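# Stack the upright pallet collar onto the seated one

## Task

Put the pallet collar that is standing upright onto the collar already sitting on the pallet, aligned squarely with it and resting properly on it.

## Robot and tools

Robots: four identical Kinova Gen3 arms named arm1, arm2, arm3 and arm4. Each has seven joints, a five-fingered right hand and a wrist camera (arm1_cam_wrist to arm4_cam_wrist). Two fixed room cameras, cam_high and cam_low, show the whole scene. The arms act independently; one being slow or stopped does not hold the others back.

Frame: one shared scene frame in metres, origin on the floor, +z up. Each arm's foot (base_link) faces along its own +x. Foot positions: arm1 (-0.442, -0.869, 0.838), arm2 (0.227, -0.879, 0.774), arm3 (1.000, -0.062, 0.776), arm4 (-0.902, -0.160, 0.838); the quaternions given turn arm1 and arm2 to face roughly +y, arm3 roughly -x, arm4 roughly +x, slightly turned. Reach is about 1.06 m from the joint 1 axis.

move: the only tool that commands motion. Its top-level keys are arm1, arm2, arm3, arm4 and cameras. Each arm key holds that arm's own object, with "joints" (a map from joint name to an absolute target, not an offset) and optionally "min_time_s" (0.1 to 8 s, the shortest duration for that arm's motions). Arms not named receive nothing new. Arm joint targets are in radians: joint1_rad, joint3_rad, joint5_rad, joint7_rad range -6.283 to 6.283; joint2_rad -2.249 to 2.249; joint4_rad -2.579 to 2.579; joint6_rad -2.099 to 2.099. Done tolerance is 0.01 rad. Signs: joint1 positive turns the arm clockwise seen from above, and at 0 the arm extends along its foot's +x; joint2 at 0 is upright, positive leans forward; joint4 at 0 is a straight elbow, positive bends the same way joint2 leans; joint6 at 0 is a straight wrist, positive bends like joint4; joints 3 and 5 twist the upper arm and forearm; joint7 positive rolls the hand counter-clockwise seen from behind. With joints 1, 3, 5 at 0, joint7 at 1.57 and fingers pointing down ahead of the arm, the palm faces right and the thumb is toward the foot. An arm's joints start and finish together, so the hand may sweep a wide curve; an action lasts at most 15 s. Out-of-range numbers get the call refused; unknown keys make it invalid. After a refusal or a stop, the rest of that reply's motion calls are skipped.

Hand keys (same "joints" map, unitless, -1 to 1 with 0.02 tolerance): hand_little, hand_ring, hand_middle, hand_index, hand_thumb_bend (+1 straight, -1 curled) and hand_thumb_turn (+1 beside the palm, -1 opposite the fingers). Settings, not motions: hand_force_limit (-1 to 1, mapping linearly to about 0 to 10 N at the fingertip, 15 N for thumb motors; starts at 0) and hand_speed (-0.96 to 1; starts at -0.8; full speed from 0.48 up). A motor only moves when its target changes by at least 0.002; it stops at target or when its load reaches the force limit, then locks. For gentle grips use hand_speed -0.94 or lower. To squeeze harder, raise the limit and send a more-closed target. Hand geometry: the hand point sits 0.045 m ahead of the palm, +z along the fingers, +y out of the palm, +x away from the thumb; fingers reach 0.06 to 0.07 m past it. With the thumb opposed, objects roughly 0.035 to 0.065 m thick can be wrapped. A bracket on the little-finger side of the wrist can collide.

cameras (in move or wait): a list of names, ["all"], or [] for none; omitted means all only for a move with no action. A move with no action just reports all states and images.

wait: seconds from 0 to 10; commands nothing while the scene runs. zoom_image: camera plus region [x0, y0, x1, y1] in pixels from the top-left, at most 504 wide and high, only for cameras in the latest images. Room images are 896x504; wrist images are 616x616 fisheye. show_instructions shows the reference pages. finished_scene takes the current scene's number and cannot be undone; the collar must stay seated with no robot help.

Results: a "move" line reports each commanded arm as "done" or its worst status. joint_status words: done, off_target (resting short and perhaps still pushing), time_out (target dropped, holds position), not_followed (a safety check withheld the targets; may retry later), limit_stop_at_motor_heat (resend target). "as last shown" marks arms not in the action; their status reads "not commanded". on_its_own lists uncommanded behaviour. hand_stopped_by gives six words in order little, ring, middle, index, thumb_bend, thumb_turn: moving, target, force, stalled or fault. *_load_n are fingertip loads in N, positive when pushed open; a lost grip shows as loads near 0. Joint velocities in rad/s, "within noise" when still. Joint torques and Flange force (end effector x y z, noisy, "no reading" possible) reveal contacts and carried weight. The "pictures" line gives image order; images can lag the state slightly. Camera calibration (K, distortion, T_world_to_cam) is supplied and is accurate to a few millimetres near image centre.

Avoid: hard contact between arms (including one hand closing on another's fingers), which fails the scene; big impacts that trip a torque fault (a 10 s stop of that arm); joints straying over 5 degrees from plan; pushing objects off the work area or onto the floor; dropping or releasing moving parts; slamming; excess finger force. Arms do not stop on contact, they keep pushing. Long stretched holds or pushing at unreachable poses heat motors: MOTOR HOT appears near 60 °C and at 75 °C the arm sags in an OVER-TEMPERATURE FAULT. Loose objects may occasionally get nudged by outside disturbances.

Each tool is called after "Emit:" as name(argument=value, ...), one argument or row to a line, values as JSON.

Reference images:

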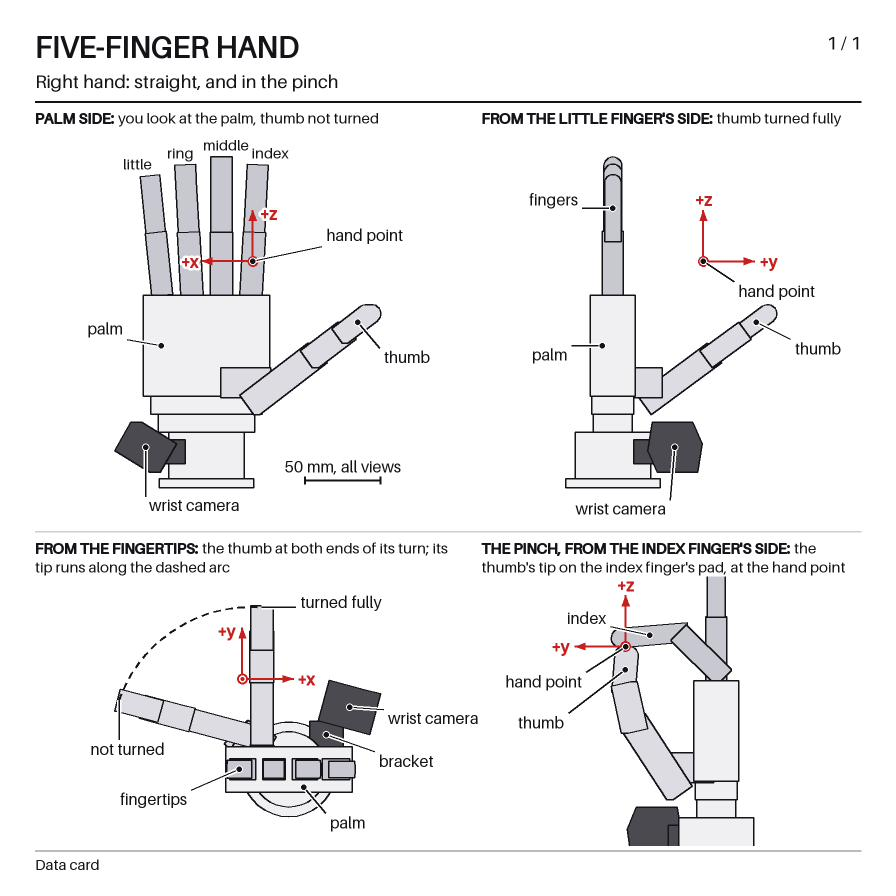

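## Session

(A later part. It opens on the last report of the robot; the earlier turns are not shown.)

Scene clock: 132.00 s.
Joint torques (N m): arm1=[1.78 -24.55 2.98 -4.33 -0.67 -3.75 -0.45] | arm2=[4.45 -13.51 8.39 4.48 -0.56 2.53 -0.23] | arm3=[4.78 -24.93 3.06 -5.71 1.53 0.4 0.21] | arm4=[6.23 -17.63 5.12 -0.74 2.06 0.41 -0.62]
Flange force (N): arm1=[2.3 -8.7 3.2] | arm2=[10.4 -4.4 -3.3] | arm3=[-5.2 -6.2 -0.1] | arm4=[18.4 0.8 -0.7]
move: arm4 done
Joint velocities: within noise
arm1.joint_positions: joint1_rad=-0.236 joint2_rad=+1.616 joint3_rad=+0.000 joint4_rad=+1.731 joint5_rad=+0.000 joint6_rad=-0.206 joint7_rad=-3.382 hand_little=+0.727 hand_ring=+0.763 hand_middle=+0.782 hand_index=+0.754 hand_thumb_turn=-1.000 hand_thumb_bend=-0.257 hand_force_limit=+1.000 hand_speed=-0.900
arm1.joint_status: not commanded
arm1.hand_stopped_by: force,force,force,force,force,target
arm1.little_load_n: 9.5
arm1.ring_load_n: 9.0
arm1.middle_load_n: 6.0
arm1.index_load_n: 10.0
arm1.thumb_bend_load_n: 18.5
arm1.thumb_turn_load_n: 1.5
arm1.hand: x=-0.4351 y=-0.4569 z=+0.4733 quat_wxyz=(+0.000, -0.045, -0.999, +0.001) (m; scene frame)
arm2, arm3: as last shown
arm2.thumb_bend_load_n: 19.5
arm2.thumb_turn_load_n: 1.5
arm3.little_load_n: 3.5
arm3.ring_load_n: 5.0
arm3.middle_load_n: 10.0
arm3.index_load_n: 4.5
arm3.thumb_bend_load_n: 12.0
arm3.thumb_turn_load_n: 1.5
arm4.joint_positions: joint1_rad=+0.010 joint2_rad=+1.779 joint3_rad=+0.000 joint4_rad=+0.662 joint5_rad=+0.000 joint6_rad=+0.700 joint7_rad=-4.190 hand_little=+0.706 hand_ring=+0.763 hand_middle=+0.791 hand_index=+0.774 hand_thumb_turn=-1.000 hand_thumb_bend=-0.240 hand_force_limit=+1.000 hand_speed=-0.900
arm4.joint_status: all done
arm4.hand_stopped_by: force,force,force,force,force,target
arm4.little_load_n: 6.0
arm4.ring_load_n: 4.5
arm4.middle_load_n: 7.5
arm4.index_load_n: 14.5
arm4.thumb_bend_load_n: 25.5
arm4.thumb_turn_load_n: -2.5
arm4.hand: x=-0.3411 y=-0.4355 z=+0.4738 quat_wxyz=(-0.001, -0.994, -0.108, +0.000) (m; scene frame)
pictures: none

Emit:
move(
  arm1={"joints":{"hand_thumb_bend":-0.98,"hand_little":0.1,"hand_ring":0.1,"hand_middle":0.1,"hand_index":0.1}},
  arm2={"joints":{"hand_thumb_bend":-0.98,"hand_little":0.1,"hand_ring":0.1,"hand_middle":0.1,"hand_index":0.1}},
  arm3={"joints":{"hand_thumb_bend":-0.98,"hand_little":0.1,"hand_ring":0.1,"hand_middle":0.1,"hand_index":0.1}},
  arm4={"joints":{"hand_thumb_bend":-0.98,"hand_little":0.1,"hand_ring":0.1,"hand_middle":0.1,"hand_index":0.1}},
)

Emit:
move(
  arm1={"joints":{"hand_thumb_bend":-0.97,"hand_little":0.05,"hand_ring":0.05,"hand_middle":0.05,"hand_index":0.05}},
  arm2={"joints":{"hand_thumb_bend":-0.97,"hand_little":0.05,"hand_ring":0.05,"hand_middle":0.05,"hand_index":0.05}},
  arm3={"joints":{"hand_thumb_bend":-0.97,"hand_little":0.05,"hand_ring":0.05,"hand_middle":0.05,"hand_index":0.05}},
  arm4={"joints":{"hand_thumb_bend":-0.97,"hand_little":0.05,"hand_ring":0.05,"hand_middle":0.05,"hand_index":0.05}},
)

Scene clock: 133.47 s.
Joint torques (N m): arm1=[1.71 -23.76 2.77 -3.19 -0.63 -3.23 -0.42] | arm2=[5.09 -14.53 8.53 4.47 -1.16 2.34 -0.85] | arm3=[5.3 -26.58 3.74 -5.76 1.68 0.94 -0.26] | arm4=[6.45 -18.59 5.27 0.87 1.91 1.93 -0.91]
Flange force (N): arm1=[2.5 -6.8 4.1] | arm2=[10.7 -4.3 -0.9] | arm3=[-4.0 -7.0 3.9] | arm4=[24.1 4.6 7.0]
move: arm1 off_target; arm2 off_target; arm3 off_target; arm4 off_target
Joint velocities: within noise
arm1.joint_positions: joint1_rad=-0.236 joint2_rad=+1.616 joint3_rad=+0.000 joint4_rad=+1.731 joint5_rad=+0.000 joint6_rad=-0.206 joint7_rad=-3.382 hand_little=+0.721 hand_ring=+0.757 hand_middle=+0.767 hand_index=+0.748 hand_thumb_turn=-1.000 hand_thumb_bend=-0.257 hand_force_limit=+1.000 hand_speed=-0.900
arm1.joint_status: hand_little off_target (ended at +0.721, target +0.100); hand_ring off_target (ended at +0.757, target +0.100); hand_middle off_target (ended at +0.767, target +0.100); hand_index off_target (ended at +0.748, target +0.100); hand_thumb_bend off_target (ended at -0.257, target -0.980)
arm1.hand_stopped_by: force,force,force,force,force,target
arm1.little_load_n: 8.0
arm1.ring_load_n: 8.0
arm1.middle_load_n: 12.0
arm1.index_load_n: 9.0
arm1.thumb_bend_load_n: 22.5
arm1.thumb_turn_load_n: 1.5
arm1.hand: x=-0.4351 y=-0.4568 z=+0.4733 quat_wxyz=(+0.000, -0.045, -0.999, +0.001) (m; scene frame)
arm2.joint_positions: joint1_rad=-0.612 joint2_rad=+1.462 joint3_rad=+0.000 joint4_rad=+1.817 joint5_rad=+0.000 joint6_rad=-0.137 joint7_rad=-3.825 hand_little=+0.664 hand_ring=+0.725 hand_middle=+0.768 hand_index=+0.760 hand_thumb_turn=-1.000 hand_thumb_bend=-0.241 hand_force_limit=+1.000 hand_speed=-0.900
arm2.joint_status: hand_little off_target (ended at +0.664, target +0.100); hand_ring off_target (ended at +0.725, target +0.100); hand_middle off_target (ended at +0.768, target +0.100); hand_index off_target (ended at +0.760, target +0.100); hand_thumb_bend off_target (ended at -0.241, target -0.980)
arm2.hand_stopped_by: force,force,force,force,force,target
arm2.little_load_n: 10.5
arm2.ring_load_n: 9.5
arm2.middle_load_n: 6.5
arm2.index_load_n: 7.0
arm2.thumb_bend_load_n: 23.5
arm2.thumb_turn_load_n: 1.0
arm2.hand: x=+0.0562 y=-0.5019 z=+0.4730 quat_wxyz=(-0.004, -0.018, -1.000, -0.005) (m; scene frame)
arm3.joint_positions: joint1_rad=-0.558 joint2_rad=+1.682 joint3_rad=+0.000 joint4_rad=+0.651 joint5_rad=+0.000 joint6_rad=+0.809 joint7_rad=+0.967 hand_little=+0.729 hand_ring=+0.766 hand_middle=+0.793 hand_index=+0.766 hand_thumb_turn=-1.000 hand_thumb_bend=-0.271 hand_force_limit=+1.000 hand_speed=-0.900
arm3.joint_status: hand_little off_target (ended at +0.729, target +0.100); hand_ring off_target (ended at +0.766, target +0.100); hand_middle off_target (ended at +0.793, target +0.100); hand_index off_target (ended at +0.766, target +0.100); hand_thumb_bend off_target (ended at -0.271, target -0.980)
arm3.hand_stopped_by: force,force,force,force,force,target
arm3.little_load_n: 12.5
arm3.ring_load_n: 10.5
arm3.middle_load_n: 2.5
arm3.index_load_n: 10.0
arm3.thumb_bend_load_n: 20.5
arm3.thumb_turn_load_n: 2.0
arm3.hand: x=+0.5463 y=-0.4368 z=+0.4731 quat_wxyz=(-0.003, +0.090, -0.996, +0.001) (m; scene frame)
arm4.joint_positions: joint1_rad=+0.010 joint2_rad=+1.779 joint3_rad=+0.000 joint4_rad=+0.662 joint5_rad=+0.000 joint6_rad=+0.700 joint7_rad=-4.190 hand_little=+0.691 hand_ring=+0.747 hand_middle=+0.785 hand_index=+0.774 hand_thumb_turn=-1.000 hand_thumb_bend=-0.240 hand_force_limit=+1.000 hand_speed=-0.900
arm4.joint_status: hand_little off_target (ended at +0.691, target +0.100); hand_ring off_target (ended at +0.747, target +0.100); hand_middle off_target (ended at +0.785, target +0.100); hand_index off_target (ended at +0.774, target +0.100); hand_thumb_bend off_target (ended at -0.240, target -0.980)
arm4.hand_stopped_by: force,force,force,force,force,target
arm4.little_load_n: 11.0
arm4.ring_load_n: 11.0
arm4.middle_load_n: 9.0
arm4.index_load_n: 11.0
arm4.thumb_bend_load_n: 29.0
arm4.thumb_turn_load_n: -1.5
arm4.hand: x=-0.3410 y=-0.4355 z=+0.4738 quat_wxyz=(-0.001, -0.994, -0.108, +0.000) (m; scene frame)
pictures: none

Scene clock: 133.90 s.
Joint torques (N m): arm1=[2.36 -23.34 3.68 -3.18 -0.89 -3.22 -0.58] | arm2=[4.81 -14.68 8.39 4.47 -0.97 2.23 -0.67] | arm3=[5.63 -26.75 4.12 -6.01 2.04 0.79 -0.1] | arm4=[6.68 -18.66 5.64 0.76 2.14 1.84 -0.9]
Flange force (N): arm1=[3.9 -7.0 3.1] | arm2=[10.6 -3.9 -0.6] | arm3=[-5.1 -7.3 3.6] | arm4=[24.2 4.2 6.9]
move: arm1 off_target; arm2 off_target; arm3 off_target; arm4 off_target
Joint velocities: within noise
arm1.joint_positions: joint1_rad=-0.236 joint2_rad=+1.616 joint3_rad=+0.000 joint4_rad=+1.731 joint5_rad=+0.000 joint6_rad=-0.206 joint7_rad=-3.382 hand_little=+0.712 hand_ring=+0.751 hand_middle=+0.767 hand_index=+0.742 hand_thumb_turn=-1.000 hand_thumb_bend=-0.257 hand_force_limit=+1.000 hand_speed=-0.900
arm1.joint_status: hand_little off_target (ended at +0.712, target +0.050); hand_ring off_target (ended at +0.751, target +0.050); hand_middle off_target (ended at +0.767, target +0.050); hand_index off_target (ended at +0.742, target +0.050); hand_thumb_bend off_target (ended at -0.257, target -0.970)
arm1.hand_stopped_by: force,force,force,force,force,target
arm1.little_load_n: 10.5
arm1.ring_load_n: 9.0
arm1.middle_load_n: 9.0
arm1.index_load_n: 10.0
arm1.thumb_bend_load_n: 24.5
arm1.thumb_turn_load_n: 1.5
arm1.hand: x=-0.4351 y=-0.4568 z=+0.4733 quat_wxyz=(+0.000, -0.045, -0.999, +0.001) (m; scene frame)
arm2.joint_positions: joint1_rad=-0.612 joint2_rad=+1.462 joint3_rad=+0.000 joint4_rad=+1.817 joint5_rad=+0.000 joint6_rad=-0.137 joint7_rad=-3.825 hand_little=+0.664 hand_ring=+0.719 hand_middle=+0.753 hand_index=+0.746 hand_thumb_turn=-1.000 hand_thumb_bend=-0.241 hand_force_limit=+1.000 hand_speed=-0.900
arm2.joint_status: hand_little off_target (ended at +0.664, target +0.050); hand_ring off_target (ended at +0.719, target +0.050); hand_middle off_target (ended at +0.753, target +0.050); hand_index off_target (ended at +0.746, target +0.050); hand_thumb_bend off_target (ended at -0.241, target -0.970)
arm2.hand_stopped_by: force,force,force,force,force,target
arm2.little_load_n: 5.5
arm2.ring_load_n: 9.0
arm2.middle_load_n: 12.0
arm2.index_load_n: 10.5
arm2.thumb_bend_load_n: 26.5
arm2.thumb_turn_load_n: 1.0
arm2.hand: x=+0.0562 y=-0.5019 z=+0.4730 quat_wxyz=(-0.004, -0.018, -1.000, -0.005) (m; scene frame)
arm3.joint_positions: joint1_rad=-0.558 joint2_rad=+1.682 joint3_rad=+0.000 joint4_rad=+0.651 joint5_rad=+0.000 joint6_rad=+0.809 joint7_rad=+0.967 hand_little=+0.729 hand_ring=+0.766 hand_middle=+0.778 hand_index=+0.760 hand_thumb_turn=-1.000 hand_thumb_bend=-0.270 hand_force_limit=+1.000 hand_speed=-0.900
arm3.joint_status: hand_little off_target (ended at +0.729, target +0.050); hand_ring off_target (ended at +0.766, target +0.050); hand_middle off_target (ended at +0.778, target +0.050); hand_index off_target (ended at +0.760, target +0.050); hand_thumb_bend off_target (ended at -0.270, target -0.970)
arm3.hand_stopped_by: force,force,force,force,force,target
arm3.little_load_n: 9.0
arm3.ring_load_n: 7.0
arm3.middle_load_n: 11.5
arm3.index_load_n: 11.0
arm3.thumb_bend_load_n: 23.0
arm3.thumb_turn_load_n: 2.5
arm3.hand: x=+0.5463 y=-0.4368 z=+0.4731 quat_wxyz=(-0.003, +0.090, -0.996, +0.001) (m; scene frame)
arm4.joint_positions: joint1_rad=+0.010 joint2_rad=+1.779 joint3_rad=+0.000 joint4_rad=+0.662 joint5_rad=+0.000 joint6_rad=+0.700 joint7_rad=-4.190 hand_little=+0.691 hand_ring=+0.747 hand_middle=+0.779 hand_index=+0.774 hand_thumb_turn=-1.000 hand_thumb_bend=-0.240 hand_force_limit=+1.000 hand_speed=-0.900
arm4.joint_status: hand_little off_target (ended at +0.691, target +0.050); hand_ring off_target (ended at +0.747, target +0.050); hand_middle off_target (ended at +0.779, target +0.050); hand_index off_target (ended at +0.774, target +0.050); hand_thumb_bend off_target (ended at -0.240, target -0.970)
arm4.hand_stopped_by: force,force,force,force,force,target
arm4.little_load_n: 10.0
arm4.ring_load_n: 10.0
arm4.middle_load_n: 14.0
arm4.index_load_n: 11.0
arm4.thumb_bend_load_n: 29.5
arm4.thumb_turn_load_n: -1.5
arm4.hand: x=-0.3411 y=-0.4355 z=+0.4738 quat_wxyz=(-0.001, -0.994, -0.108, +0.000) (m; scene frame)
pictures: none

Emit:
move(
  arm1={"joints":{"joint1_rad":-0.2362,"joint2_rad":1.4729,"joint4_rad":1.8707,"joint6_rad":-0.2020,"joint7_rad":-3.3815},"min_time_s":3},
  arm2={"joints":{"joint1_rad":-0.6097,"joint2_rad":1.3131,"joint4_rad":1.9280,"joint6_rad":-0.0995,"joint7_rad":-3.8234},"min_time_s":3},
  arm3={"joints":{"joint1_rad":-0.5586,"joint2_rad":1.5329,"joint4_rad":0.8110,"joint6_rad":0.7977,"joint7_rad":0.9669},"min_time_s":3},
  arm4={"joints":{"joint1_rad":0.0101,"joint2_rad":1.6184,"joint4_rad":0.8583,"joint6_rad":0.6648,"joint7_rad":-4.1894},"min_time_s":3},
  cameras=["cam_high","cam_low"],
)

Scene clock: 151.17 s.
Joint torques (N m): arm1=[2.65 -24.9 4.44 -3.4 -1.03 -3.49 -0.59] | arm2=[4.47 -17.34 7.9 6.09 -0.83 3.03 -0.72] | arm3=[3.43 -35.38 2.69 -8.26 1.2 1.79 -0.09] | arm4=[7.71 -26.83 8.13 0.2 2.67 3.02 -1.1]
Flange force (N): arm1=[4.5 -7.7 7.4] | arm2=[11.3 -1.1 10.0] | arm3=[-3.0 -4.6 18.5] | arm4=[26.3 3.9 20.3]
move: arm1 done; arm2 done; arm3 done; arm4 done
Joint velocities: within noise
arm1.joint_positions: joint1_rad=-0.236 joint2_rad=+1.473 joint3_rad=+0.000 joint4_rad=+1.871 joint5_rad=+0.000 joint6_rad=-0.202 joint7_rad=-3.382 hand_little=+0.712 hand_ring=+0.751 hand_middle=+0.767 hand_index=+0.742 hand_thumb_turn=-1.000 hand_thumb_bend=-0.257 hand_force_limit=+1.000 hand_speed=-0.900
arm1.joint_status: all done
arm1.hand_stopped_by: force,force,force,force,force,target
arm1.little_load_n: 10.0
arm1.ring_load_n: 8.0
arm1.middle_load_n: 7.5
arm1.index_load_n: 9.0
arm1.thumb_bend_load_n: 22.5
arm1.thumb_turn_load_n: 1.0
arm1.hand: x=-0.4351 y=-0.4571 z=+0.5333 quat_wxyz=(+0.000, -0.045, -0.999, +0.001) (m; scene frame)
arm2.joint_positions: joint1_rad=-0.610 joint2_rad=+1.313 joint3_rad=+0.000 joint4_rad=+1.928 joint5_rad=+0.000 joint6_rad=-0.099 joint7_rad=-3.823 hand_little=+0.664 hand_ring=+0.719 hand_middle=+0.753 hand_index=+0.746 hand_thumb_turn=-1.000 hand_thumb_bend=-0.241 hand_force_limit=+1.000 hand_speed=-0.900
arm2.joint_status: all done
arm2.hand_stopped_by: force,force,force,force,force,target
arm2.little_load_n: 4.5
arm2.ring_load_n: 7.5
arm2.middle_load_n: 10.0
arm2.index_load_n: 9.5
arm2.thumb_bend_load_n: 25.5
arm2.thumb_turn_load_n: 0.0
arm2.hand: x=+0.0561 y=-0.5020 z=+0.5330 quat_wxyz=(-0.004, -0.018, -1.000, -0.005) (m; scene frame)
arm3.joint_positions: joint1_rad=-0.559 joint2_rad=+1.533 joint3_rad=+0.000 joint4_rad=+0.811 joint5_rad=+0.000 joint6_rad=+0.798 joint7_rad=+0.967 hand_little=+0.729 hand_ring=+0.766 hand_middle=+0.778 hand_index=+0.760 hand_thumb_turn=-1.000 hand_thumb_bend=-0.270 hand_force_limit=+1.000 hand_speed=-0.900
arm3.joint_status: all done
arm3.hand_stopped_by: force,force,force,force,force,target
arm3.little_load_n: 8.0
arm3.ring_load_n: 5.5
arm3.middle_load_n: 9.5
arm3.index_load_n: 9.0
arm3.thumb_bend_load_n: 22.0
arm3.thumb_turn_load_n: 2.5
arm3.hand: x=+0.5463 y=-0.4368 z=+0.5331 quat_wxyz=(-0.002, +0.090, -0.996, +0.001) (m; scene frame)
arm4.joint_positions: joint1_rad=+0.010 joint2_rad=+1.618 joint3_rad=+0.000 joint4_rad=+0.858 joint5_rad=+0.000 joint6_rad=+0.665 joint7_rad=-4.189 hand_little=+0.691 hand_ring=+0.748 hand_middle=+0.779 hand_index=+0.774 hand_thumb_turn=-1.000 hand_thumb_bend=-0.239 hand_force_limit=+1.000 hand_speed=-0.900
arm4.joint_status: all done
arm4.hand_stopped_by: force,force,force,force,force,target
arm4.little_load_n: 12.0
arm4.ring_load_n: 12.5
arm4.middle_load_n: 17.0
arm4.index_load_n: 13.0
arm4.thumb_bend_load_n: 31.5
arm4.thumb_turn_load_n: -1.0
arm4.hand: x=-0.3409 y=-0.4356 z=+0.5340 quat_wxyz=(-0.001, -0.994, -0.108, +0.000) (m; scene frame)
pictures: cam_high, cam_low

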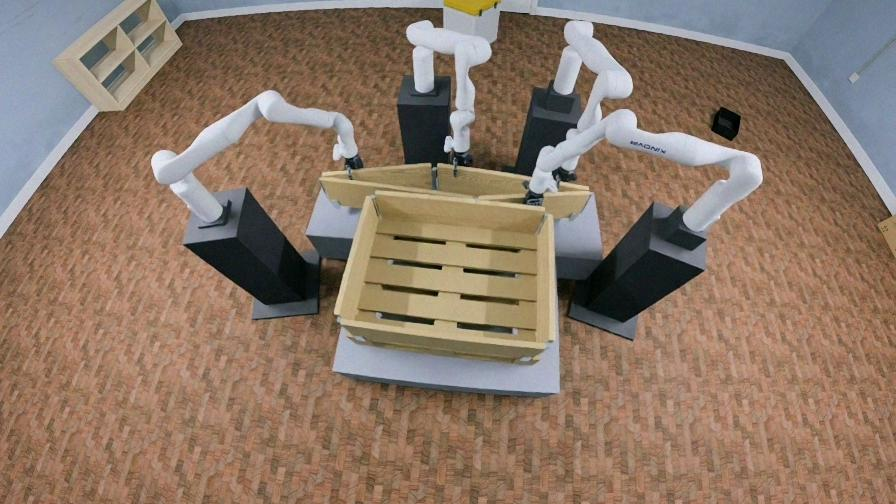

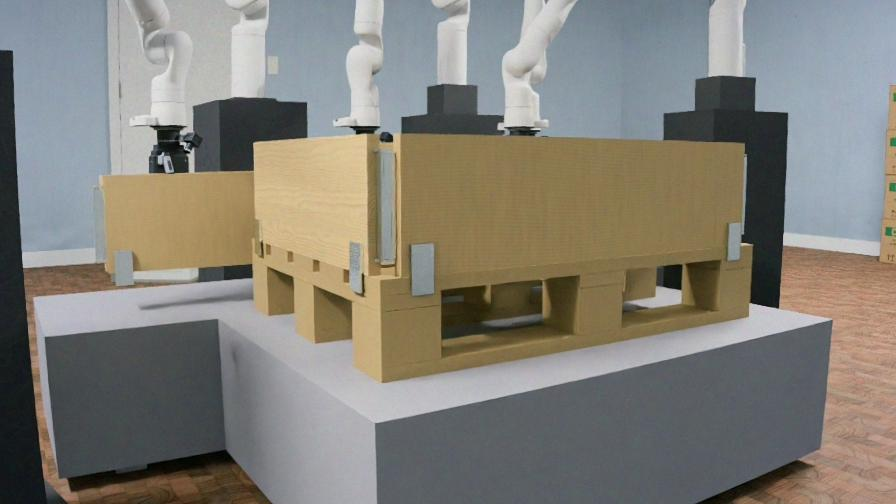

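Emit:
move(
  arm1={"joints":{"joint1_rad":-0.2362,"joint2_rad":1.3232,"joint4_rad":1.9854,"joint6_rad":-0.1670,"joint7_rad":-3.3815},"min_time_s":2.5},
  arm2={"joints":{"joint1_rad":-0.6078,"joint2_rad":1.1585,"joint4_rad":2.0138,"joint6_rad":-0.0307,"joint7_rad":-3.8215},"min_time_s":2.5},
  arm3={"joints":{"joint1_rad":-0.5590,"joint2_rad":1.4031,"joint4_rad":0.9155,"joint6_rad":0.8229,"joint7_rad":0.9664},"min_time_s":2.5},
  arm4={"joints":{"joint1_rad":0.0103,"joint2_rad":1.4784,"joint4_rad":0.9931,"joint6_rad":0.6701,"joint7_rad":-4.1892},"min_time_s":2.5},
)

Emit:
move(
  arm1={"joints":{"joint1_rad":-0.2362,"joint2_rad":1.1654,"joint4_rad":2.0750,"joint6_rad":-0.0988,"joint7_rad":-3.3815},"min_time_s":2.5},
  arm2={"joints":{"joint1_rad":-0.6058,"joint2_rad":0.9982,"joint4_rad":2.0720,"joint6_rad":0.0714,"joint7_rad":-3.8195},"min_time_s":2.5},
  arm3={"joints":{"joint1_rad":-0.5594,"joint2_rad":1.2868,"joint4_rad":0.9796,"joint6_rad":0.8751,"joint7_rad":0.9660},"min_time_s":2.5},
  arm4={"joints":{"joint1_rad":0.0105,"joint2_rad":1.3506,"joint4_rad":1.0863,"joint6_rad":0.7047,"joint7_rad":-4.1890},"min_time_s":2.5},
)

Emit:
move(
  arm1={"joints":{"joint1_rad":-0.2362,"joint2_rad":0.9996,"joint4_rad":2.1366,"joint6_rad":0.0054,"joint7_rad":-3.3815},"min_time_s":2.5},
  arm2={"joints":{"joint1_rad":-0.6039,"joint2_rad":0.8358,"joint4_rad":2.1003,"joint6_rad":0.2055,"joint7_rad":-3.8176},"min_time_s":2.5},
  arm3={"joints":{"joint1_rad":-0.5599,"joint2_rad":1.1824,"joint4_rad":1.0092,"joint6_rad":0.9500,"joint7_rad":0.9656},"min_time_s":2.5},
  arm4={"joints":{"joint1_rad":0.0107,"joint2_rad":1.2327,"joint4_rad":1.1456,"joint6_rad":0.7634,"joint7_rad":-4.1888},"min_time_s":2.5},
)

Emit:
move(
  arm1={"joints":{"joint1_rad":-0.2361,"joint2_rad":0.8293,"joint4_rad":2.1674,"joint6_rad":0.1448,"joint7_rad":-3.3815},"min_time_s":2.5},
  arm2={"joints":{"joint1_rad":-0.6020,"joint2_rad":0.6775,"joint4_rad":2.0972,"joint6_rad":0.3670,"joint7_rad":-3.8157},"min_time_s":2.5},
  arm3={"joints":{"joint1_rad":-0.5603,"joint2_rad":1.0906,"joint4_rad":1.0065,"joint6_rad":1.0445,"joint7_rad":0.9651},"min_time_s":2.5},
  arm4={"joints":{"joint1_rad":0.0109,"joint2_rad":1.1246,"joint4_rad":1.1739,"joint6_rad":0.8431,"joint7_rad":-4.1886},"min_time_s":2.5},
)

Emit:
move(
  arm1={"joints":{"joint1_rad":-0.2361,"joint2_rad":0.6556,"joint4_rad":2.1660,"joint6_rad":0.3200,"joint7_rad":-3.3814},"min_time_s":2.5},
  arm2={"joints":{"joint1_rad":-0.6000,"joint2_rad":0.5264,"joint4_rad":2.0613,"joint6_rad":0.5539,"joint7_rad":-3.8137},"min_time_s":2.5},
  arm3={"joints":{"joint1_rad":-0.5608,"joint2_rad":1.0107,"joint4_rad":0.9694,"joint6_rad":1.1616,"joint7_rad":0.9647},"min_time_s":2.5},
  arm4={"joints":{"joint1_rad":0.0111,"joint2_rad":1.0246,"joint4_rad":1.1720,"joint6_rad":0.9451,"joint7_rad":-4.1884},"min_time_s":2.5},
  cameras=["cam_high","cam_low"],
)

Scene clock: 156.67 s.
Joint torques (N m): arm1=[2.54 -25.37 4.39 -4.3 -0.93 -3.85 -0.55] | arm2=[4.94 -17.08 8.44 6.13 -0.63 3.5 -0.74] | arm3=[4.48 -36.21 3.9 -9.43 1.83 1.23 0.07] | arm4=[7.7 -27.21 8.47 -0.32 2.72 2.63 -0.99]
Flange force (N): arm1=[4.2 -8.5 8.9] | arm2=[12.7 -0.9 11.1] | arm3=[-5.4 -5.3 18.8] | arm4=[24.0 2.3 17.0]
move: arm1 done; arm2 done; arm3 done; arm4 done
Joint velocities: within noise
arm1.joint_positions: joint1_rad=-0.236 joint2_rad=+1.323 joint3_rad=+0.000 joint4_rad=+1.985 joint5_rad=+0.000 joint6_rad=-0.167 joint7_rad=-3.381 hand_little=+0.712 hand_ring=+0.751 hand_middle=+0.767 hand_index=+0.742 hand_thumb_turn=-1.000 hand_thumb_bend=-0.257 hand_force_limit=+1.000 hand_speed=-0.900
arm1.joint_status: all done
arm1.hand_stopped_by: force,force,force,force,force,target
arm1.little_load_n: 10.0
arm1.ring_load_n: 8.5
arm1.middle_load_n: 8.0
arm1.index_load_n: 9.5
arm1.thumb_bend_load_n: 22.5
arm1.thumb_turn_load_n: 1.5
arm1.hand: x=-0.4351 y=-0.4570 z=+0.5933 quat_wxyz=(+0.000, -0.045, -0.999, +0.001) (m; scene frame)
arm2.joint_positions: joint1_rad=-0.608 joint2_rad=+1.159 joint3_rad=+0.000 joint4_rad=+2.014 joint5_rad=+0.000 joint6_rad=-0.031 joint7_rad=-3.822 hand_little=+0.663 hand_ring=+0.719 hand_middle=+0.753 hand_index=+0.746 hand_thumb_turn=-1.000 hand_thumb_bend=-0.241 hand_force_limit=+1.000 hand_speed=-0.900
arm2.joint_status: all done
arm2.hand_stopped_by: force,force,force,force,force,target
arm2.little_load_n: 4.5
arm2.ring_load_n: 7.0
arm2.middle_load_n: 10.0
arm2.index_load_n: 9.5
arm2.thumb_bend_load_n: 26.0
arm2.thumb_turn_load_n: 0.0
arm2.hand: x=+0.0561 y=-0.5021 z=+0.5930 quat_wxyz=(-0.004, -0.018, -1.000, -0.005) (m; scene frame)
arm3.joint_positions: joint1_rad=-0.559 joint2_rad=+1.403 joint3_rad=+0.000 joint4_rad=+0.916 joint5_rad=+0.000 joint6_rad=+0.823 joint7_rad=+0.966 hand_little=+0.729 hand_ring=+0.766 hand_middle=+0.778 hand_index=+0.760 hand_thumb_turn=-1.000 hand_thumb_bend=-0.270 hand_force_limit=+1.000 hand_speed=-0.900
arm3.joint_status: all done
arm3.hand_stopped_by: force,force,force,force,force,target
arm3.little_load_n: 7.5
arm3.ring_load_n: 5.5
arm3.middle_load_n: 9.5
arm3.index_load_n: 10.0
arm3.thumb_bend_load_n: 22.0
arm3.thumb_turn_load_n: 3.0
arm3.hand: x=+0.5462 y=-0.4368 z=+0.5931 quat_wxyz=(-0.002, +0.090, -0.996, +0.001) (m; scene frame)
arm4.joint_positions: joint1_rad=+0.010 joint2_rad=+1.478 joint3_rad=+0.000 joint4_rad=+0.993 joint5_rad=+0.000 joint6_rad=+0.670 joint7_rad=-4.189 hand_little=+0.691 hand_ring=+0.748 hand_middle=+0.779 hand_index=+0.774 hand_thumb_turn=-1.000 hand_thumb_bend=-0.239 hand_force_limit=+1.000 hand_speed=-0.900
arm4.joint_status: all done
arm4.hand_stopped_by: force,force,force,force,force,target
arm4.little_load_n: 11.0
arm4.ring_load_n: 12.0
arm4.middle_load_n: 16.5
arm4.index_load_n: 13.5
arm4.thumb_bend_load_n: 31.0
arm4.thumb_turn_load_n: -1.0
arm4.hand: x=-0.3410 y=-0.4355 z=+0.5939 quat_wxyz=(-0.001, -0.994, -0.108, +0.000) (m; scene frame)
pictures: none

Scene clock: 159.47 s.
Joint torques (N m): arm1=[2.2 -25.1 3.8 -5.8 -0.73 -4.21 -0.54] | arm2=[5.47 -16.95 8.89 5.86 -0.16 4.02 -0.81] | arm3=[5.6 -36.59 4.99 -10.63 2.43 0.7 0.16] | arm4=[7.69 -28.09 8.59 -1.43 2.95 2.21 -0.91]
Flange force (N): arm1=[3.1 -9.5 8.9] | arm2=[14.5 -0.5 13.0] | arm3=[-7.1 -6.4 18.9] | arm4=[22.2 1.0 15.3]
move: arm1 done; arm2 done; arm3 done; arm4 done
Joint velocities: within noise
arm1.joint_positions: joint1_rad=-0.236 joint2_rad=+1.165 joint3_rad=+0.000 joint4_rad=+2.075 joint5_rad=+0.000 joint6_rad=-0.099 joint7_rad=-3.382 hand_little=+0.712 hand_ring=+0.751 hand_middle=+0.767 hand_index=+0.742 hand_thumb_turn=-1.000 hand_thumb_bend=-0.257 hand_force_limit=+1.000 hand_speed=-0.900
arm1.joint_status: all done
arm1.hand_stopped_by: force,force,force,force,force,target
arm1.little_load_n: 10.0
arm1.ring_load_n: 8.5
arm1.middle_load_n: 8.0
arm1.index_load_n: 9.5
arm1.thumb_bend_load_n: 22.0
arm1.thumb_turn_load_n: 1.0
arm1.hand: x=-0.4351 y=-0.4569 z=+0.6533 quat_wxyz=(+0.000, -0.045, -0.999, +0.001) (m; scene frame)
arm2.joint_positions: joint1_rad=-0.606 joint2_rad=+0.998 joint3_rad=+0.000 joint4_rad=+2.072 joint5_rad=+0.000 joint6_rad=+0.071 joint7_rad=-3.819 hand_little=+0.663 hand_ring=+0.719 hand_middle=+0.753 hand_index=+0.746 hand_thumb_turn=-1.000 hand_thumb_bend=-0.241 hand_force_limit=+1.000 hand_speed=-0.900
arm2.joint_status: all done
arm2.hand_stopped_by: force,force,force,force,force,target
arm2.little_load_n: 4.0
arm2.ring_load_n: 7.0
arm2.middle_load_n: 10.0
arm2.index_load_n: 10.0
arm2.thumb_bend_load_n: 26.0
arm2.thumb_turn_load_n: 0.0
arm2.hand: x=+0.0560 y=-0.5020 z=+0.6530 quat_wxyz=(-0.004, -0.018, -1.000, -0.005) (m; scene frame)
arm3.joint_positions: joint1_rad=-0.559 joint2_rad=+1.287 joint3_rad=+0.000 joint4_rad=+0.980 joint5_rad=+0.000 joint6_rad=+0.875 joint7_rad=+0.966 hand_little=+0.729 hand_ring=+0.766 hand_middle=+0.778 hand_index=+0.760 hand_thumb_turn=-1.000 hand_thumb_bend=-0.270 hand_force_limit=+1.000 hand_speed=-0.900
arm3.joint_status: all done
arm3.hand_stopped_by: force,force,force,force,force,target
arm3.little_load_n: 7.0
arm3.ring_load_n: 5.5
arm3.middle_load_n: 10.0
arm3.index_load_n: 10.5
arm3.thumb_bend_load_n: 22.0
arm3.thumb_turn_load_n: 3.5
arm3.hand: x=+0.5461 y=-0.4368 z=+0.6531 quat_wxyz=(-0.002, +0.090, -0.996, +0.001) (m; scene frame)
arm4.joint_positions: joint1_rad=+0.010 joint2_rad=+1.351 joint3_rad=+0.000 joint4_rad=+1.086 joint5_rad=+0.000 joint6_rad=+0.705 joint7_rad=-4.189 hand_little=+0.691 hand_ring=+0.748 hand_middle=+0.779 hand_index=+0.774 hand_thumb_turn=-1.000 hand_thumb_bend=-0.239 hand_force_limit=+1.000 hand_speed=-0.900
arm4.joint_status: all done
arm4.hand_stopped_by: force,force,force,force,force,target
arm4.little_load_n: 10.5
arm4.ring_load_n: 12.0
arm4.middle_load_n: 16.5
arm4.index_load_n: 14.0
arm4.thumb_bend_load_n: 31.0
arm4.thumb_turn_load_n: -1.0
arm4.hand: x=-0.3410 y=-0.4355 z=+0.6539 quat_wxyz=(-0.001, -0.994, -0.108, +0.000) (m; scene frame)
pictures: none

Scene clock: 162.27 s.
Joint torques (N m): arm1=[1.79 -24.76 2.92 -7.71 -0.53 -4.65 -0.51] | arm2=[5.95 -16.45 9.04 5.15 0.55 4.56 -0.88] | arm3=[6.52 -36.74 5.88 -11.97 3.16 0.38 0.24] | arm4=[7.62 -28.59 8.54 -2.89 3.25 1.64 -0.85]
Flange force (N): arm1=[1.8 -10.3 9.7] | arm2=[16.2 0.3 13.9] | arm3=[-9.5 -6.7 19.2] | arm4=[20.4 -0.2 13.4]
move: arm1 done; arm2 done; arm3 done; arm4 done
Joint velocities: within noise
arm1.joint_positions: joint1_rad=-0.236 joint2_rad=+1.000 joint3_rad=+0.000 joint4_rad=+2.137 joint5_rad=+0.000 joint6_rad=+0.005 joint7_rad=-3.382 hand_little=+0.712 hand_ring=+0.751 hand_middle=+0.767 hand_index=+0.742 hand_thumb_turn=-1.000 hand_thumb_bend=-0.257 hand_force_limit=+1.000 hand_speed=-0.900
arm1.joint_status: all done
arm1.hand_stopped_by: force,force,force,force,force,target
arm1.little_load_n: 10.5
arm1.ring_load_n: 9.0
arm1.middle_load_n: 8.5
arm1.index_load_n: 9.5
arm1.thumb_bend_load_n: 22.0
arm1.thumb_turn_load_n: 1.0
arm1.hand: x=-0.4351 y=-0.4568 z=+0.7133 quat_wxyz=(+0.000, -0.045, -0.999, +0.001) (m; scene frame)
arm2.joint_positions: joint1_rad=-0.604 joint2_rad=+0.836 joint3_rad=+0.000 joint4_rad=+2.100 joint5_rad=+0.000 joint6_rad=+0.205 joint7_rad=-3.818 hand_little=+0.663 hand_ring=+0.719 hand_middle=+0.753 hand_index=+0.746 hand_thumb_turn=-1.000 hand_thumb_bend=-0.241 hand_force_limit=+1.000 hand_speed=-0.900
arm2.joint_status: all done
arm2.hand_stopped_by: force,force,force,force,force,target
arm2.little_load_n: 3.5
arm2.ring_load_n: 6.5
arm2.middle_load_n: 10.0
arm2.index_load_n: 9.5
arm2.thumb_bend_load_n: 26.0
arm2.thumb_turn_load_n: -0.5
arm2.hand: x=+0.0560 y=-0.5021 z=+0.7130 quat_wxyz=(-0.004, -0.018, -1.000, -0.005) (m; scene frame)
arm3.joint_positions: joint1_rad=-0.560 joint2_rad=+1.182 joint3_rad=+0.000 joint4_rad=+1.009 joint5_rad=+0.000 joint6_rad=+0.950 joint7_rad=+0.966 hand_little=+0.729 hand_ring=+0.766 hand_middle=+0.778 hand_index=+0.760 hand_thumb_turn=-1.000 hand_thumb_bend=-0.270 hand_force_limit=+1.000 hand_speed=-0.900
arm3.joint_status: all done
arm3.hand_stopped_by: force,force,force,force,force,target
arm3.little_load_n: 7.0
arm3.ring_load_n: 5.5
arm3.middle_load_n: 10.5
arm3.index_load_n: 11.0
arm3.thumb_bend_load_n: 21.5
arm3.thumb_turn_load_n: 4.0
arm3.hand: x=+0.5462 y=-0.4368 z=+0.7132 quat_wxyz=(-0.003, +0.090, -0.996, +0.001) (m; scene frame)
arm4.joint_positions: joint1_rad=+0.011 joint2_rad=+1.233 joint3_rad=+0.000 joint4_rad=+1.146 joint5_rad=+0.000 joint6_rad=+0.763 joint7_rad=-4.189 hand_little=+0.691 hand_ring=+0.748 hand_middle=+0.779 hand_index=+0.774 hand_thumb_turn=-1.000 hand_thumb_bend=-0.239 hand_force_limit=+1.000 hand_speed=-0.900
arm4.joint_status: all done
arm4.hand_stopped_by: force,force,force,force,force,target
arm4.little_load_n: 10.0
arm4.ring_load_n: 11.5
arm4.middle_load_n: 17.0
arm4.index_load_n: 14.0
arm4.thumb_bend_load_n: 30.5
arm4.thumb_turn_load_n: 0.0
arm4.hand: x=-0.3411 y=-0.4355 z=+0.7138 quat_wxyz=(-0.001, -0.994, -0.108, +0.000) (m; scene frame)
pictures: none

Scene clock: 165.07 s.
Joint torques (N m): arm1=[0.92 -23.95 1.65 -10.23 -0.44 -5.17 -0.43] | arm2=[6.55 -16 9.18 4.38 1.53 5.26 -0.92] | arm3=[7.63 -36.61 6.83 -13.17 3.85 0.01 0.28] | arm4=[7.43 -29.45 8.25 -4.91 3.67 0.95 -0.71]
Flange force (N): arm1=[-0.7 -11.4 9.8] | arm2=[18.8 1.7 15.3] | arm3=[-11.3 -7.6 19.4] | arm4=[18.0 -1.5 12.4]
move: arm1 done; arm2 done; arm3 done; arm4 done
Joint velocities: within noise
arm1.joint_positions: joint1_rad=-0.236 joint2_rad=+0.829 joint3_rad=+0.000 joint4_rad=+2.167 joint5_rad=+0.000 joint6_rad=+0.145 joint7_rad=-3.381 hand_little=+0.712 hand_ring=+0.751 hand_middle=+0.767 hand_index=+0.742 hand_thumb_turn=-1.000 hand_thumb_bend=-0.257 hand_force_limit=+1.000 hand_speed=-0.900
arm1.joint_status: all done
arm1.hand_stopped_by: force,force,force,force,force,target
arm1.little_load_n: 10.5
arm1.ring_load_n: 9.0
arm1.middle_load_n: 8.5
arm1.index_load_n: 10.0
arm1.thumb_bend_load_n: 21.5
arm1.thumb_turn_load_n: 1.0
arm1.hand: x=-0.4351 y=-0.4566 z=+0.7733 quat_wxyz=(+0.000, -0.045, -0.999, +0.001) (m; scene frame)
arm2.joint_positions: joint1_rad=-0.602 joint2_rad=+0.677 joint3_rad=+0.000 joint4_rad=+2.097 joint5_rad=+0.000 joint6_rad=+0.367 joint7_rad=-3.816 hand_little=+0.663 hand_ring=+0.719 hand_middle=+0.753 hand_index=+0.746 hand_thumb_turn=-1.000 hand_thumb_bend=-0.241 hand_force_limit=+1.000 hand_speed=-0.900
arm2.joint_status: all done
arm2.hand_stopped_by: force,force,force,force,force,target
arm2.little_load_n: 2.5
arm2.ring_load_n: 6.0
arm2.middle_load_n: 9.5
arm2.index_load_n: 10.0
arm2.thumb_bend_load_n: 26.0
arm2.thumb_turn_load_n: -0.5
arm2.hand: x=+0.0559 y=-0.5021 z=+0.7730 quat_wxyz=(-0.004, -0.018, -1.000, -0.005) (m; scene frame)
arm3.joint_positions: joint1_rad=-0.560 joint2_rad=+1.091 joint3_rad=+0.000 joint4_rad=+1.007 joint5_rad=+0.000 joint6_rad=+1.044 joint7_rad=+0.965 hand_little=+0.729 hand_ring=+0.766 hand_middle=+0.778 hand_index=+0.760 hand_thumb_turn=-1.000 hand_thumb_bend=-0.270 hand_force_limit=+1.000 hand_speed=-0.900
arm3.joint_status: all done
arm3.hand_stopped_by: force,force,force,force,force,target
arm3.little_load_n: 7.0
arm3.ring_load_n: 5.5
arm3.middle_load_n: 10.5
arm3.index_load_n: 12.0
arm3.thumb_bend_load_n: 21.0
arm3.thumb_turn_load_n: 4.0
arm3.hand: x=+0.5461 y=-0.4367 z=+0.7731 quat_wxyz=(-0.003, +0.090, -0.996, +0.001) (m; scene frame)
arm4.joint_positions: joint1_rad=+0.011 joint2_rad=+1.125 joint3_rad=+0.000 joint4_rad=+1.174 joint5_rad=+0.000 joint6_rad=+0.843 joint7_rad=-4.189 hand_little=+0.691 hand_ring=+0.748 hand_middle=+0.779 hand_index=+0.774 hand_thumb_turn=-1.000 hand_thumb_bend=-0.239 hand_force_limit=+1.000 hand_speed=-0.900
arm4.joint_status: all done
arm4.hand_stopped_by: force,force,force,force,force,target
arm4.little_load_n: 10.0
arm4.ring_load_n: 11.5
arm4.middle_load_n: 17.0
arm4.index_load_n: 14.5
arm4.thumb_bend_load_n: 30.0
arm4.thumb_turn_load_n: 0.0
arm4.hand: x=-0.3411 y=-0.4355 z=+0.7739 quat_wxyz=(-0.001, -0.994, -0.108, +0.000) (m; scene frame)
pictures: none

Scene clock: 167.87 s.
Joint torques (N m): arm1=[0.3 -22.5 0.65 -12.17 -0.6 -5.19 -0.37] | arm2=[7.11 -16.09 9.21 2.29 2.79 5.5 -0.93] | arm3=[8.17 -36.41 6.98 -14.27 4.45 -0.27 0.36] | arm4=[6.99 -29.42 7.58 -6.38 3.84 0.51 -0.69]
Flange force (N): arm1=[-2.3 -11.3 10.6] | arm2=[20.7 2.0 16.4] | arm3=[-12.6 -7.9 19.8] | arm4=[16.4 -1.8 10.9]
move: arm1 done; arm2 done; arm3 done; arm4 done
Joint velocities: within noise
arm1.joint_positions: joint1_rad=-0.236 joint2_rad=+0.656 joint3_rad=+0.000 joint4_rad=+2.166 joint5_rad=+0.000 joint6_rad=+0.320 joint7_rad=-3.381 hand_little=+0.712 hand_ring=+0.751 hand_middle=+0.767 hand_index=+0.742 hand_thumb_turn=-1.000 hand_thumb_bend=-0.257 hand_force_limit=+1.000 hand_speed=-0.900
arm1.joint_status: all done
arm1.hand_stopped_by: force,force,force,force,force,target
arm1.little_load_n: 11.0
arm1.ring_load_n: 9.5
arm1.middle_load_n: 8.5
arm1.index_load_n: 9.5
arm1.thumb_bend_load_n: 21.5
arm1.thumb_turn_load_n: 1.0
arm1.hand: x=-0.4350 y=-0.4569 z=+0.8353 quat_wxyz=(+0.000, -0.045, -0.999, +0.001) (m; scene frame)
arm2.joint_positions: joint1_rad=-0.600 joint2_rad=+0.526 joint3_rad=+0.000 joint4_rad=+2.061 joint5_rad=+0.000 joint6_rad=+0.554 joint7_rad=-3.814 hand_little=+0.663 hand_ring=+0.719 hand_middle=+0.753 hand_index=+0.746 hand_thumb_turn=-1.000 hand_thumb_bend=-0.241 hand_force_limit=+1.000 hand_speed=-0.900
arm2.joint_status: all done
arm2.hand_stopped_by: force,force,force,force,force,target
arm2.little_load_n: 2.5
arm2.ring_load_n: 6.5
arm2.middle_load_n: 9.5
arm2.index_load_n: 10.0
arm2.thumb_bend_load_n: 26.0
arm2.thumb_turn_load_n: -1.0
arm2.hand: x=+0.0559 y=-0.5021 z=+0.8351 quat_wxyz=(-0.004, -0.018, -1.000, -0.005) (m; scene frame)
arm3.joint_positions: joint1_rad=-0.561 joint2_rad=+1.011 joint3_rad=+0.000 joint4_rad=+0.969 joint5_rad=+0.000 joint6_rad=+1.162 joint7_rad=+0.965 hand_little=+0.729 hand_ring=+0.766 hand_middle=+0.778 hand_index=+0.760 hand_thumb_turn=-1.000 hand_thumb_bend=-0.270 hand_force_limit=+1.000 hand_speed=-0.900
arm3.joint_status: all done
arm3.hand_stopped_by: force,force,force,force,force,target
arm3.little_load_n: 6.5
arm3.ring_load_n: 5.5
arm3.middle_load_n: 11.0
arm3.index_load_n: 12.0
arm3.thumb_bend_load_n: 21.0
arm3.thumb_turn_load_n: 4.5
arm3.hand: x=+0.5461 y=-0.4367 z=+0.8351 quat_wxyz=(-0.003, +0.090, -0.996, +0.001) (m; scene frame)
arm4.joint_positions: joint1_rad=+0.011 joint2_rad=+1.025 joint3_rad=+0.000 joint4_rad=+1.172 joint5_rad=+0.000 joint6_rad=+0.945 joint7_rad=-4.188 hand_little=+0.691 hand_ring=+0.748 hand_middle=+0.779 hand_index=+0.774 hand_thumb_turn=-1.000 hand_thumb_bend=-0.239 hand_force_limit=+1.000 hand_speed=-0.900
arm4.joint_status: all done
arm4.hand_stopped_by: force,force,force,force,force,target
arm4.little_load_n: 9.5
arm4.ring_load_n: 11.5
arm4.middle_load_n: 17.0
arm4.index_load_n: 14.5
arm4.thumb_bend_load_n: 30.0
arm4.thumb_turn_load_n: 0.5
arm4.hand: x=-0.3411 y=-0.4355 z=+0.8359 quat_wxyz=(-0.001, -0.994, -0.108, +0.000) (m; scene frame)
pictures: cam_high, cam_low

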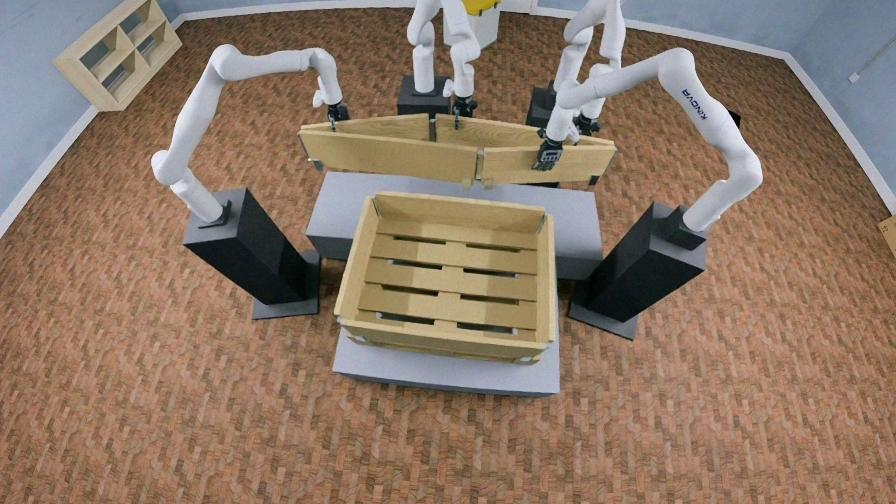

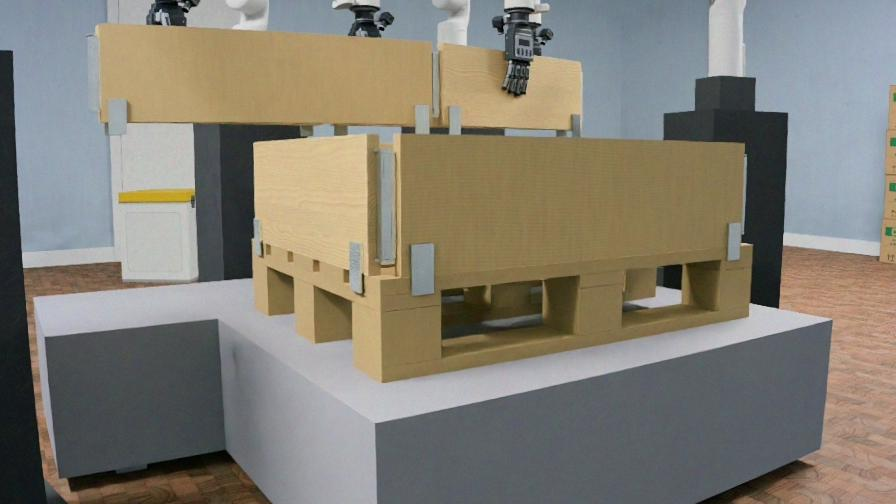

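Emit:
move(
  arm1={"joints":{"joint1_rad":-0.1660,"joint2_rad":0.6732,"joint4_rad":2.1051,"joint6_rad":0.3633,"joint7_rad":-3.3051},"min_time_s":3},
  arm2={"joints":{"joint1_rad":-0.5184,"joint2_rad":0.5394,"joint4_rad":2.0343,"joint6_rad":0.5679,"joint7_rad":-3.7259},"min_time_s":3},
  arm3={"joints":{"joint1_rad":-0.4910,"joint2_rad":0.8666,"joint4_rad":1.2901,"joint6_rad":0.9849,"joint7_rad":1.1709},"min_time_s":3},
  arm4={"joints":{"joint1_rad":-0.0803,"joint2_rad":1.0070,"joint4_rad":1.2142,"joint6_rad":0.9204,"joint7_rad":-4.1432},"min_time_s":3},
  cameras=["cam_high"],
)

Scene clock: 176.37 s.
Joint torques (N m): arm1=[0.33 -23.95 0.66 -15.78 -0.71 -7.21 -0.45] | arm2=[-0.3 -18.28 0.81 -0.92 -0.3 3.73 -0.54] | arm3=[6.18 -30.26 5.6 -7.76 3.34 3.19 0.09] | arm4=[7.57 -32.53 8.53 -10.46 4.38 -1.59 -0.44]
Flange force (N): arm1=[-2.1 -16.6 7.4] | arm2=[2.9 10.5 17.4] | arm3=[1.0 -12.2 19.3] | arm4=[10.6 -6.9 13.6]
move: arm1 done; arm2 done; arm3 done; arm4 done
Joint velocities: within noise
arm1.joint_positions: joint1_rad=-0.166 joint2_rad=+0.673 joint3_rad=+0.000 joint4_rad=+2.105 joint5_rad=+0.000 joint6_rad=+0.363 joint7_rad=-3.305 hand_little=+0.712 hand_ring=+0.751 hand_middle=+0.767 hand_index=+0.742 hand_thumb_turn=-1.000 hand_thumb_bend=-0.257 hand_force_limit=+1.000 hand_speed=-0.900
arm1.joint_status: all done
arm1.hand_stopped_by: force,force,force,force,force,target
arm1.little_load_n: 12.0
arm1.ring_load_n: 10.5
arm1.middle_load_n: 9.5
arm1.index_load_n: 10.0
arm1.thumb_bend_load_n: 20.5
arm1.thumb_turn_load_n: 0.5
arm1.hand: x=-0.4119 y=-0.4369 z=+0.8353 quat_wxyz=(+0.000, -0.042, -0.999, +0.001) (m; scene frame)
arm2.joint_positions: joint1_rad=-0.518 joint2_rad=+0.539 joint3_rad=+0.000 joint4_rad=+2.034 joint5_rad=+0.000 joint6_rad=+0.568 joint7_rad=-3.726 hand_little=+0.663 hand_ring=+0.719 hand_middle=+0.753 hand_index=+0.746 hand_thumb_turn=-1.000 hand_thumb_bend=-0.240 hand_force_limit=+1.000 hand_speed=-0.900
arm2.joint_status: all done
arm2.hand_stopped_by: force,force,force,force,force,target
arm2.little_load_n: 1.5
arm2.ring_load_n: 4.5
arm2.middle_load_n: 7.5
arm2.index_load_n: 7.5
arm2.thumb_bend_load_n: 28.5
arm2.thumb_turn_load_n: 1.0
arm2.hand: x=+0.0777 y=-0.4792 z=+0.8350 quat_wxyz=(-0.004, -0.015, -1.000, -0.005) (m; scene frame)
arm3.joint_positions: joint1_rad=-0.491 joint2_rad=+0.867 joint3_rad=+0.000 joint4_rad=+1.290 joint5_rad=+0.000 joint6_rad=+0.985 joint7_rad=+1.171 hand_little=+0.729 hand_ring=+0.766 hand_middle=+0.778 hand_index=+0.760 hand_thumb_turn=-1.000 hand_thumb_bend=-0.270 hand_force_limit=+1.000 hand_speed=-0.900
arm3.joint_status: all done
arm3.hand_stopped_by: force,force,force,force,force,target
arm3.little_load_n: 4.5
arm3.ring_load_n: 6.0
arm3.middle_load_n: 13.5
arm3.index_load_n: 15.5
arm3.thumb_bend_load_n: 21.0
arm3.thumb_turn_load_n: 1.5
arm3.hand: x=+0.5545 y=-0.3597 z=+0.8352 quat_wxyz=(-0.002, +0.158, -0.987, +0.001) (m; scene frame)
arm4.joint_positions: joint1_rad=-0.080 joint2_rad=+1.007 joint3_rad=+0.000 joint4_rad=+1.214 joint5_rad=+0.000 joint6_rad=+0.920 joint7_rad=-4.143 hand_little=+0.691 hand_ring=+0.748 hand_middle=+0.779 hand_index=+0.774 hand_thumb_turn=-1.000 hand_thumb_bend=-0.239 hand_force_limit=+1.000 hand_speed=-0.900
arm4.joint_status: all done
arm4.hand_stopped_by: force,force,force,force,force,target
arm4.little_load_n: 9.0
arm4.ring_load_n: 11.5
arm4.middle_load_n: 18.0
arm4.index_load_n: 16.5
arm4.thumb_bend_load_n: 28.5
arm4.thumb_turn_load_n: 1.0
arm4.hand: x=-0.3236 y=-0.3818 z=+0.8358 quat_wxyz=(-0.001, -0.984, -0.176, +0.000) (m; scene frame)
pictures: cam_high

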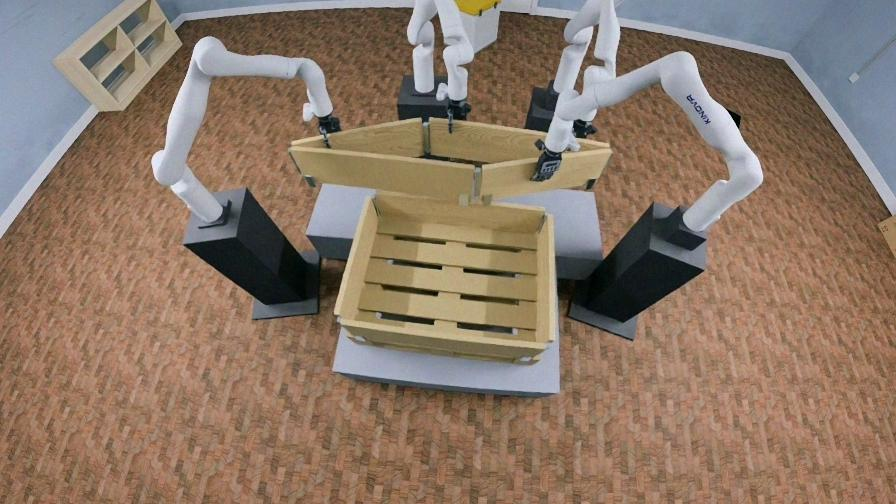

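Emit:
move(
  arm1={"joints":{"joint1_rad":-0.1035,"joint2_rad":0.6927,"joint4_rad":2.0419,"joint6_rad":0.4070,"joint7_rad":-3.2364},"min_time_s":3},
  arm2={"joints":{"joint1_rad":-0.4360,"joint2_rad":0.5565,"joint4_rad":1.9979,"joint6_rad":0.5872,"joint7_rad":-3.6373},"min_time_s":3},
  arm3={"joints":{"joint1_rad":-0.3996,"joint2_rad":0.7685,"joint4_rad":1.5079,"joint6_rad":0.8652,"joint7_rad":1.3988},"min_time_s":3},
  arm4={"joints":{"joint1_rad":-0.1688,"joint2_rad":0.9894,"joint4_rad":1.2572,"joint6_rad":0.8950,"joint7_rad":-4.0953},"min_time_s":3},
)

Scene clock: 188.50 s.
Joint torques (N m): arm1=[0.13 -22.52 0.13 -13.26 -1.04 -5.69 -0.53] | arm2=[2.61 -19.63 4.13 -3.19 0.95 2.48 -0.65] | arm3=[4.15 -28.38 3.82 -8.36 2.51 1.83 0.24] | arm4=[6.71 -32.51 7.64 -8.28 3.84 0 -0.49]
Flange force (N): arm1=[-1.6 -12.9 5.4] | arm2=[6.9 4.3 16.9] | arm3=[1.8 -8.8 19.1] | arm4=[14.6 -1.9 16.7]
move: arm1 done; arm2 done; arm3 done; arm4 done
Joint velocities: within noise
arm1.joint_positions: joint1_rad=-0.103 joint2_rad=+0.693 joint3_rad=+0.000 joint4_rad=+2.042 joint5_rad=+0.000 joint6_rad=+0.407 joint7_rad=-3.236 hand_little=+0.712 hand_ring=+0.751 hand_middle=+0.767 hand_index=+0.742 hand_thumb_turn=-1.000 hand_thumb_bend=-0.257 hand_force_limit=+1.000 hand_speed=-0.900
arm1.joint_status: all done
arm1.hand_stopped_by: force,force,force,force,force,target
arm1.little_load_n: 12.0
arm1.ring_load_n: 10.0
arm1.middle_load_n: 8.5
arm1.index_load_n: 8.5
arm1.thumb_bend_load_n: 22.5
arm1.thumb_turn_load_n: 0.0
arm1.hand: x=-0.3892 y=-0.4180 z=+0.8352 quat_wxyz=(+0.000, -0.039, -0.999, +0.001) (m; scene frame)
arm2.joint_positions: joint1_rad=-0.436 joint2_rad=+0.557 joint3_rad=+0.000 joint4_rad=+1.998 joint5_rad=+0.000 joint6_rad=+0.587 joint7_rad=-3.637 hand_little=+0.663 hand_ring=+0.719 hand_middle=+0.753 hand_index=+0.746 hand_thumb_turn=-1.000 hand_thumb_bend=-0.240 hand_force_limit=+1.000 hand_speed=-0.900
arm2.joint_status: all done
arm2.hand_stopped_by: force,force,force,force,force,target
arm2.little_load_n: 3.5
arm2.ring_load_n: 6.0
arm2.middle_load_n: 8.5
arm2.index_load_n: 7.5
arm2.thumb_bend_load_n: 27.5
arm2.thumb_turn_load_n: 0.5
arm2.hand: x=+0.1009 y=-0.4552 z=+0.8351 quat_wxyz=(-0.004, -0.012, -1.000, -0.005) (m; scene frame)
arm3.joint_positions: joint1_rad=-0.400 joint2_rad=+0.768 joint3_rad=+0.000 joint4_rad=+1.508 joint5_rad=+0.000 joint6_rad=+0.865 joint7_rad=+1.399 hand_little=+0.728 hand_ring=+0.766 hand_middle=+0.778 hand_index=+0.761 hand_thumb_turn=-1.000 hand_thumb_bend=-0.270 hand_force_limit=+1.000 hand_speed=-0.900
arm3.joint_status: all done
arm3.hand_stopped_by: force,force,force,force,force,target
arm3.little_load_n: 2.5
arm3.ring_load_n: 4.5
arm3.middle_load_n: 13.0
arm3.index_load_n: 16.5
arm3.thumb_bend_load_n: 24.0
arm3.thumb_turn_load_n: 1.5
arm3.hand: x=+0.5552 y=-0.2860 z=+0.8351 quat_wxyz=(-0.002, +0.225, -0.974, +0.002) (m; scene frame)
arm4.joint_positions: joint1_rad=-0.169 joint2_rad=+0.989 joint3_rad=+0.000 joint4_rad=+1.257 joint5_rad=+0.000 joint6_rad=+0.895 joint7_rad=-4.095 hand_little=+0.691 hand_ring=+0.748 hand_middle=+0.779 hand_index=+0.774 hand_thumb_turn=-1.000 hand_thumb_bend=-0.239 hand_force_limit=+1.000 hand_speed=-0.900
arm4.joint_status: all done
arm4.hand_stopped_by: force,force,force,force,force,target
arm4.little_load_n: 6.0
arm4.ring_load_n: 10.0
arm4.middle_load_n: 17.5
arm4.index_load_n: 17.0
arm4.thumb_bend_load_n: 28.5
arm4.thumb_turn_load_n: 1.5
arm4.hand: x=-0.3119 y=-0.3287 z=+0.8356 quat_wxyz=(-0.001, -0.970, -0.242, +0.000) (m; scene frame)
pictures: none


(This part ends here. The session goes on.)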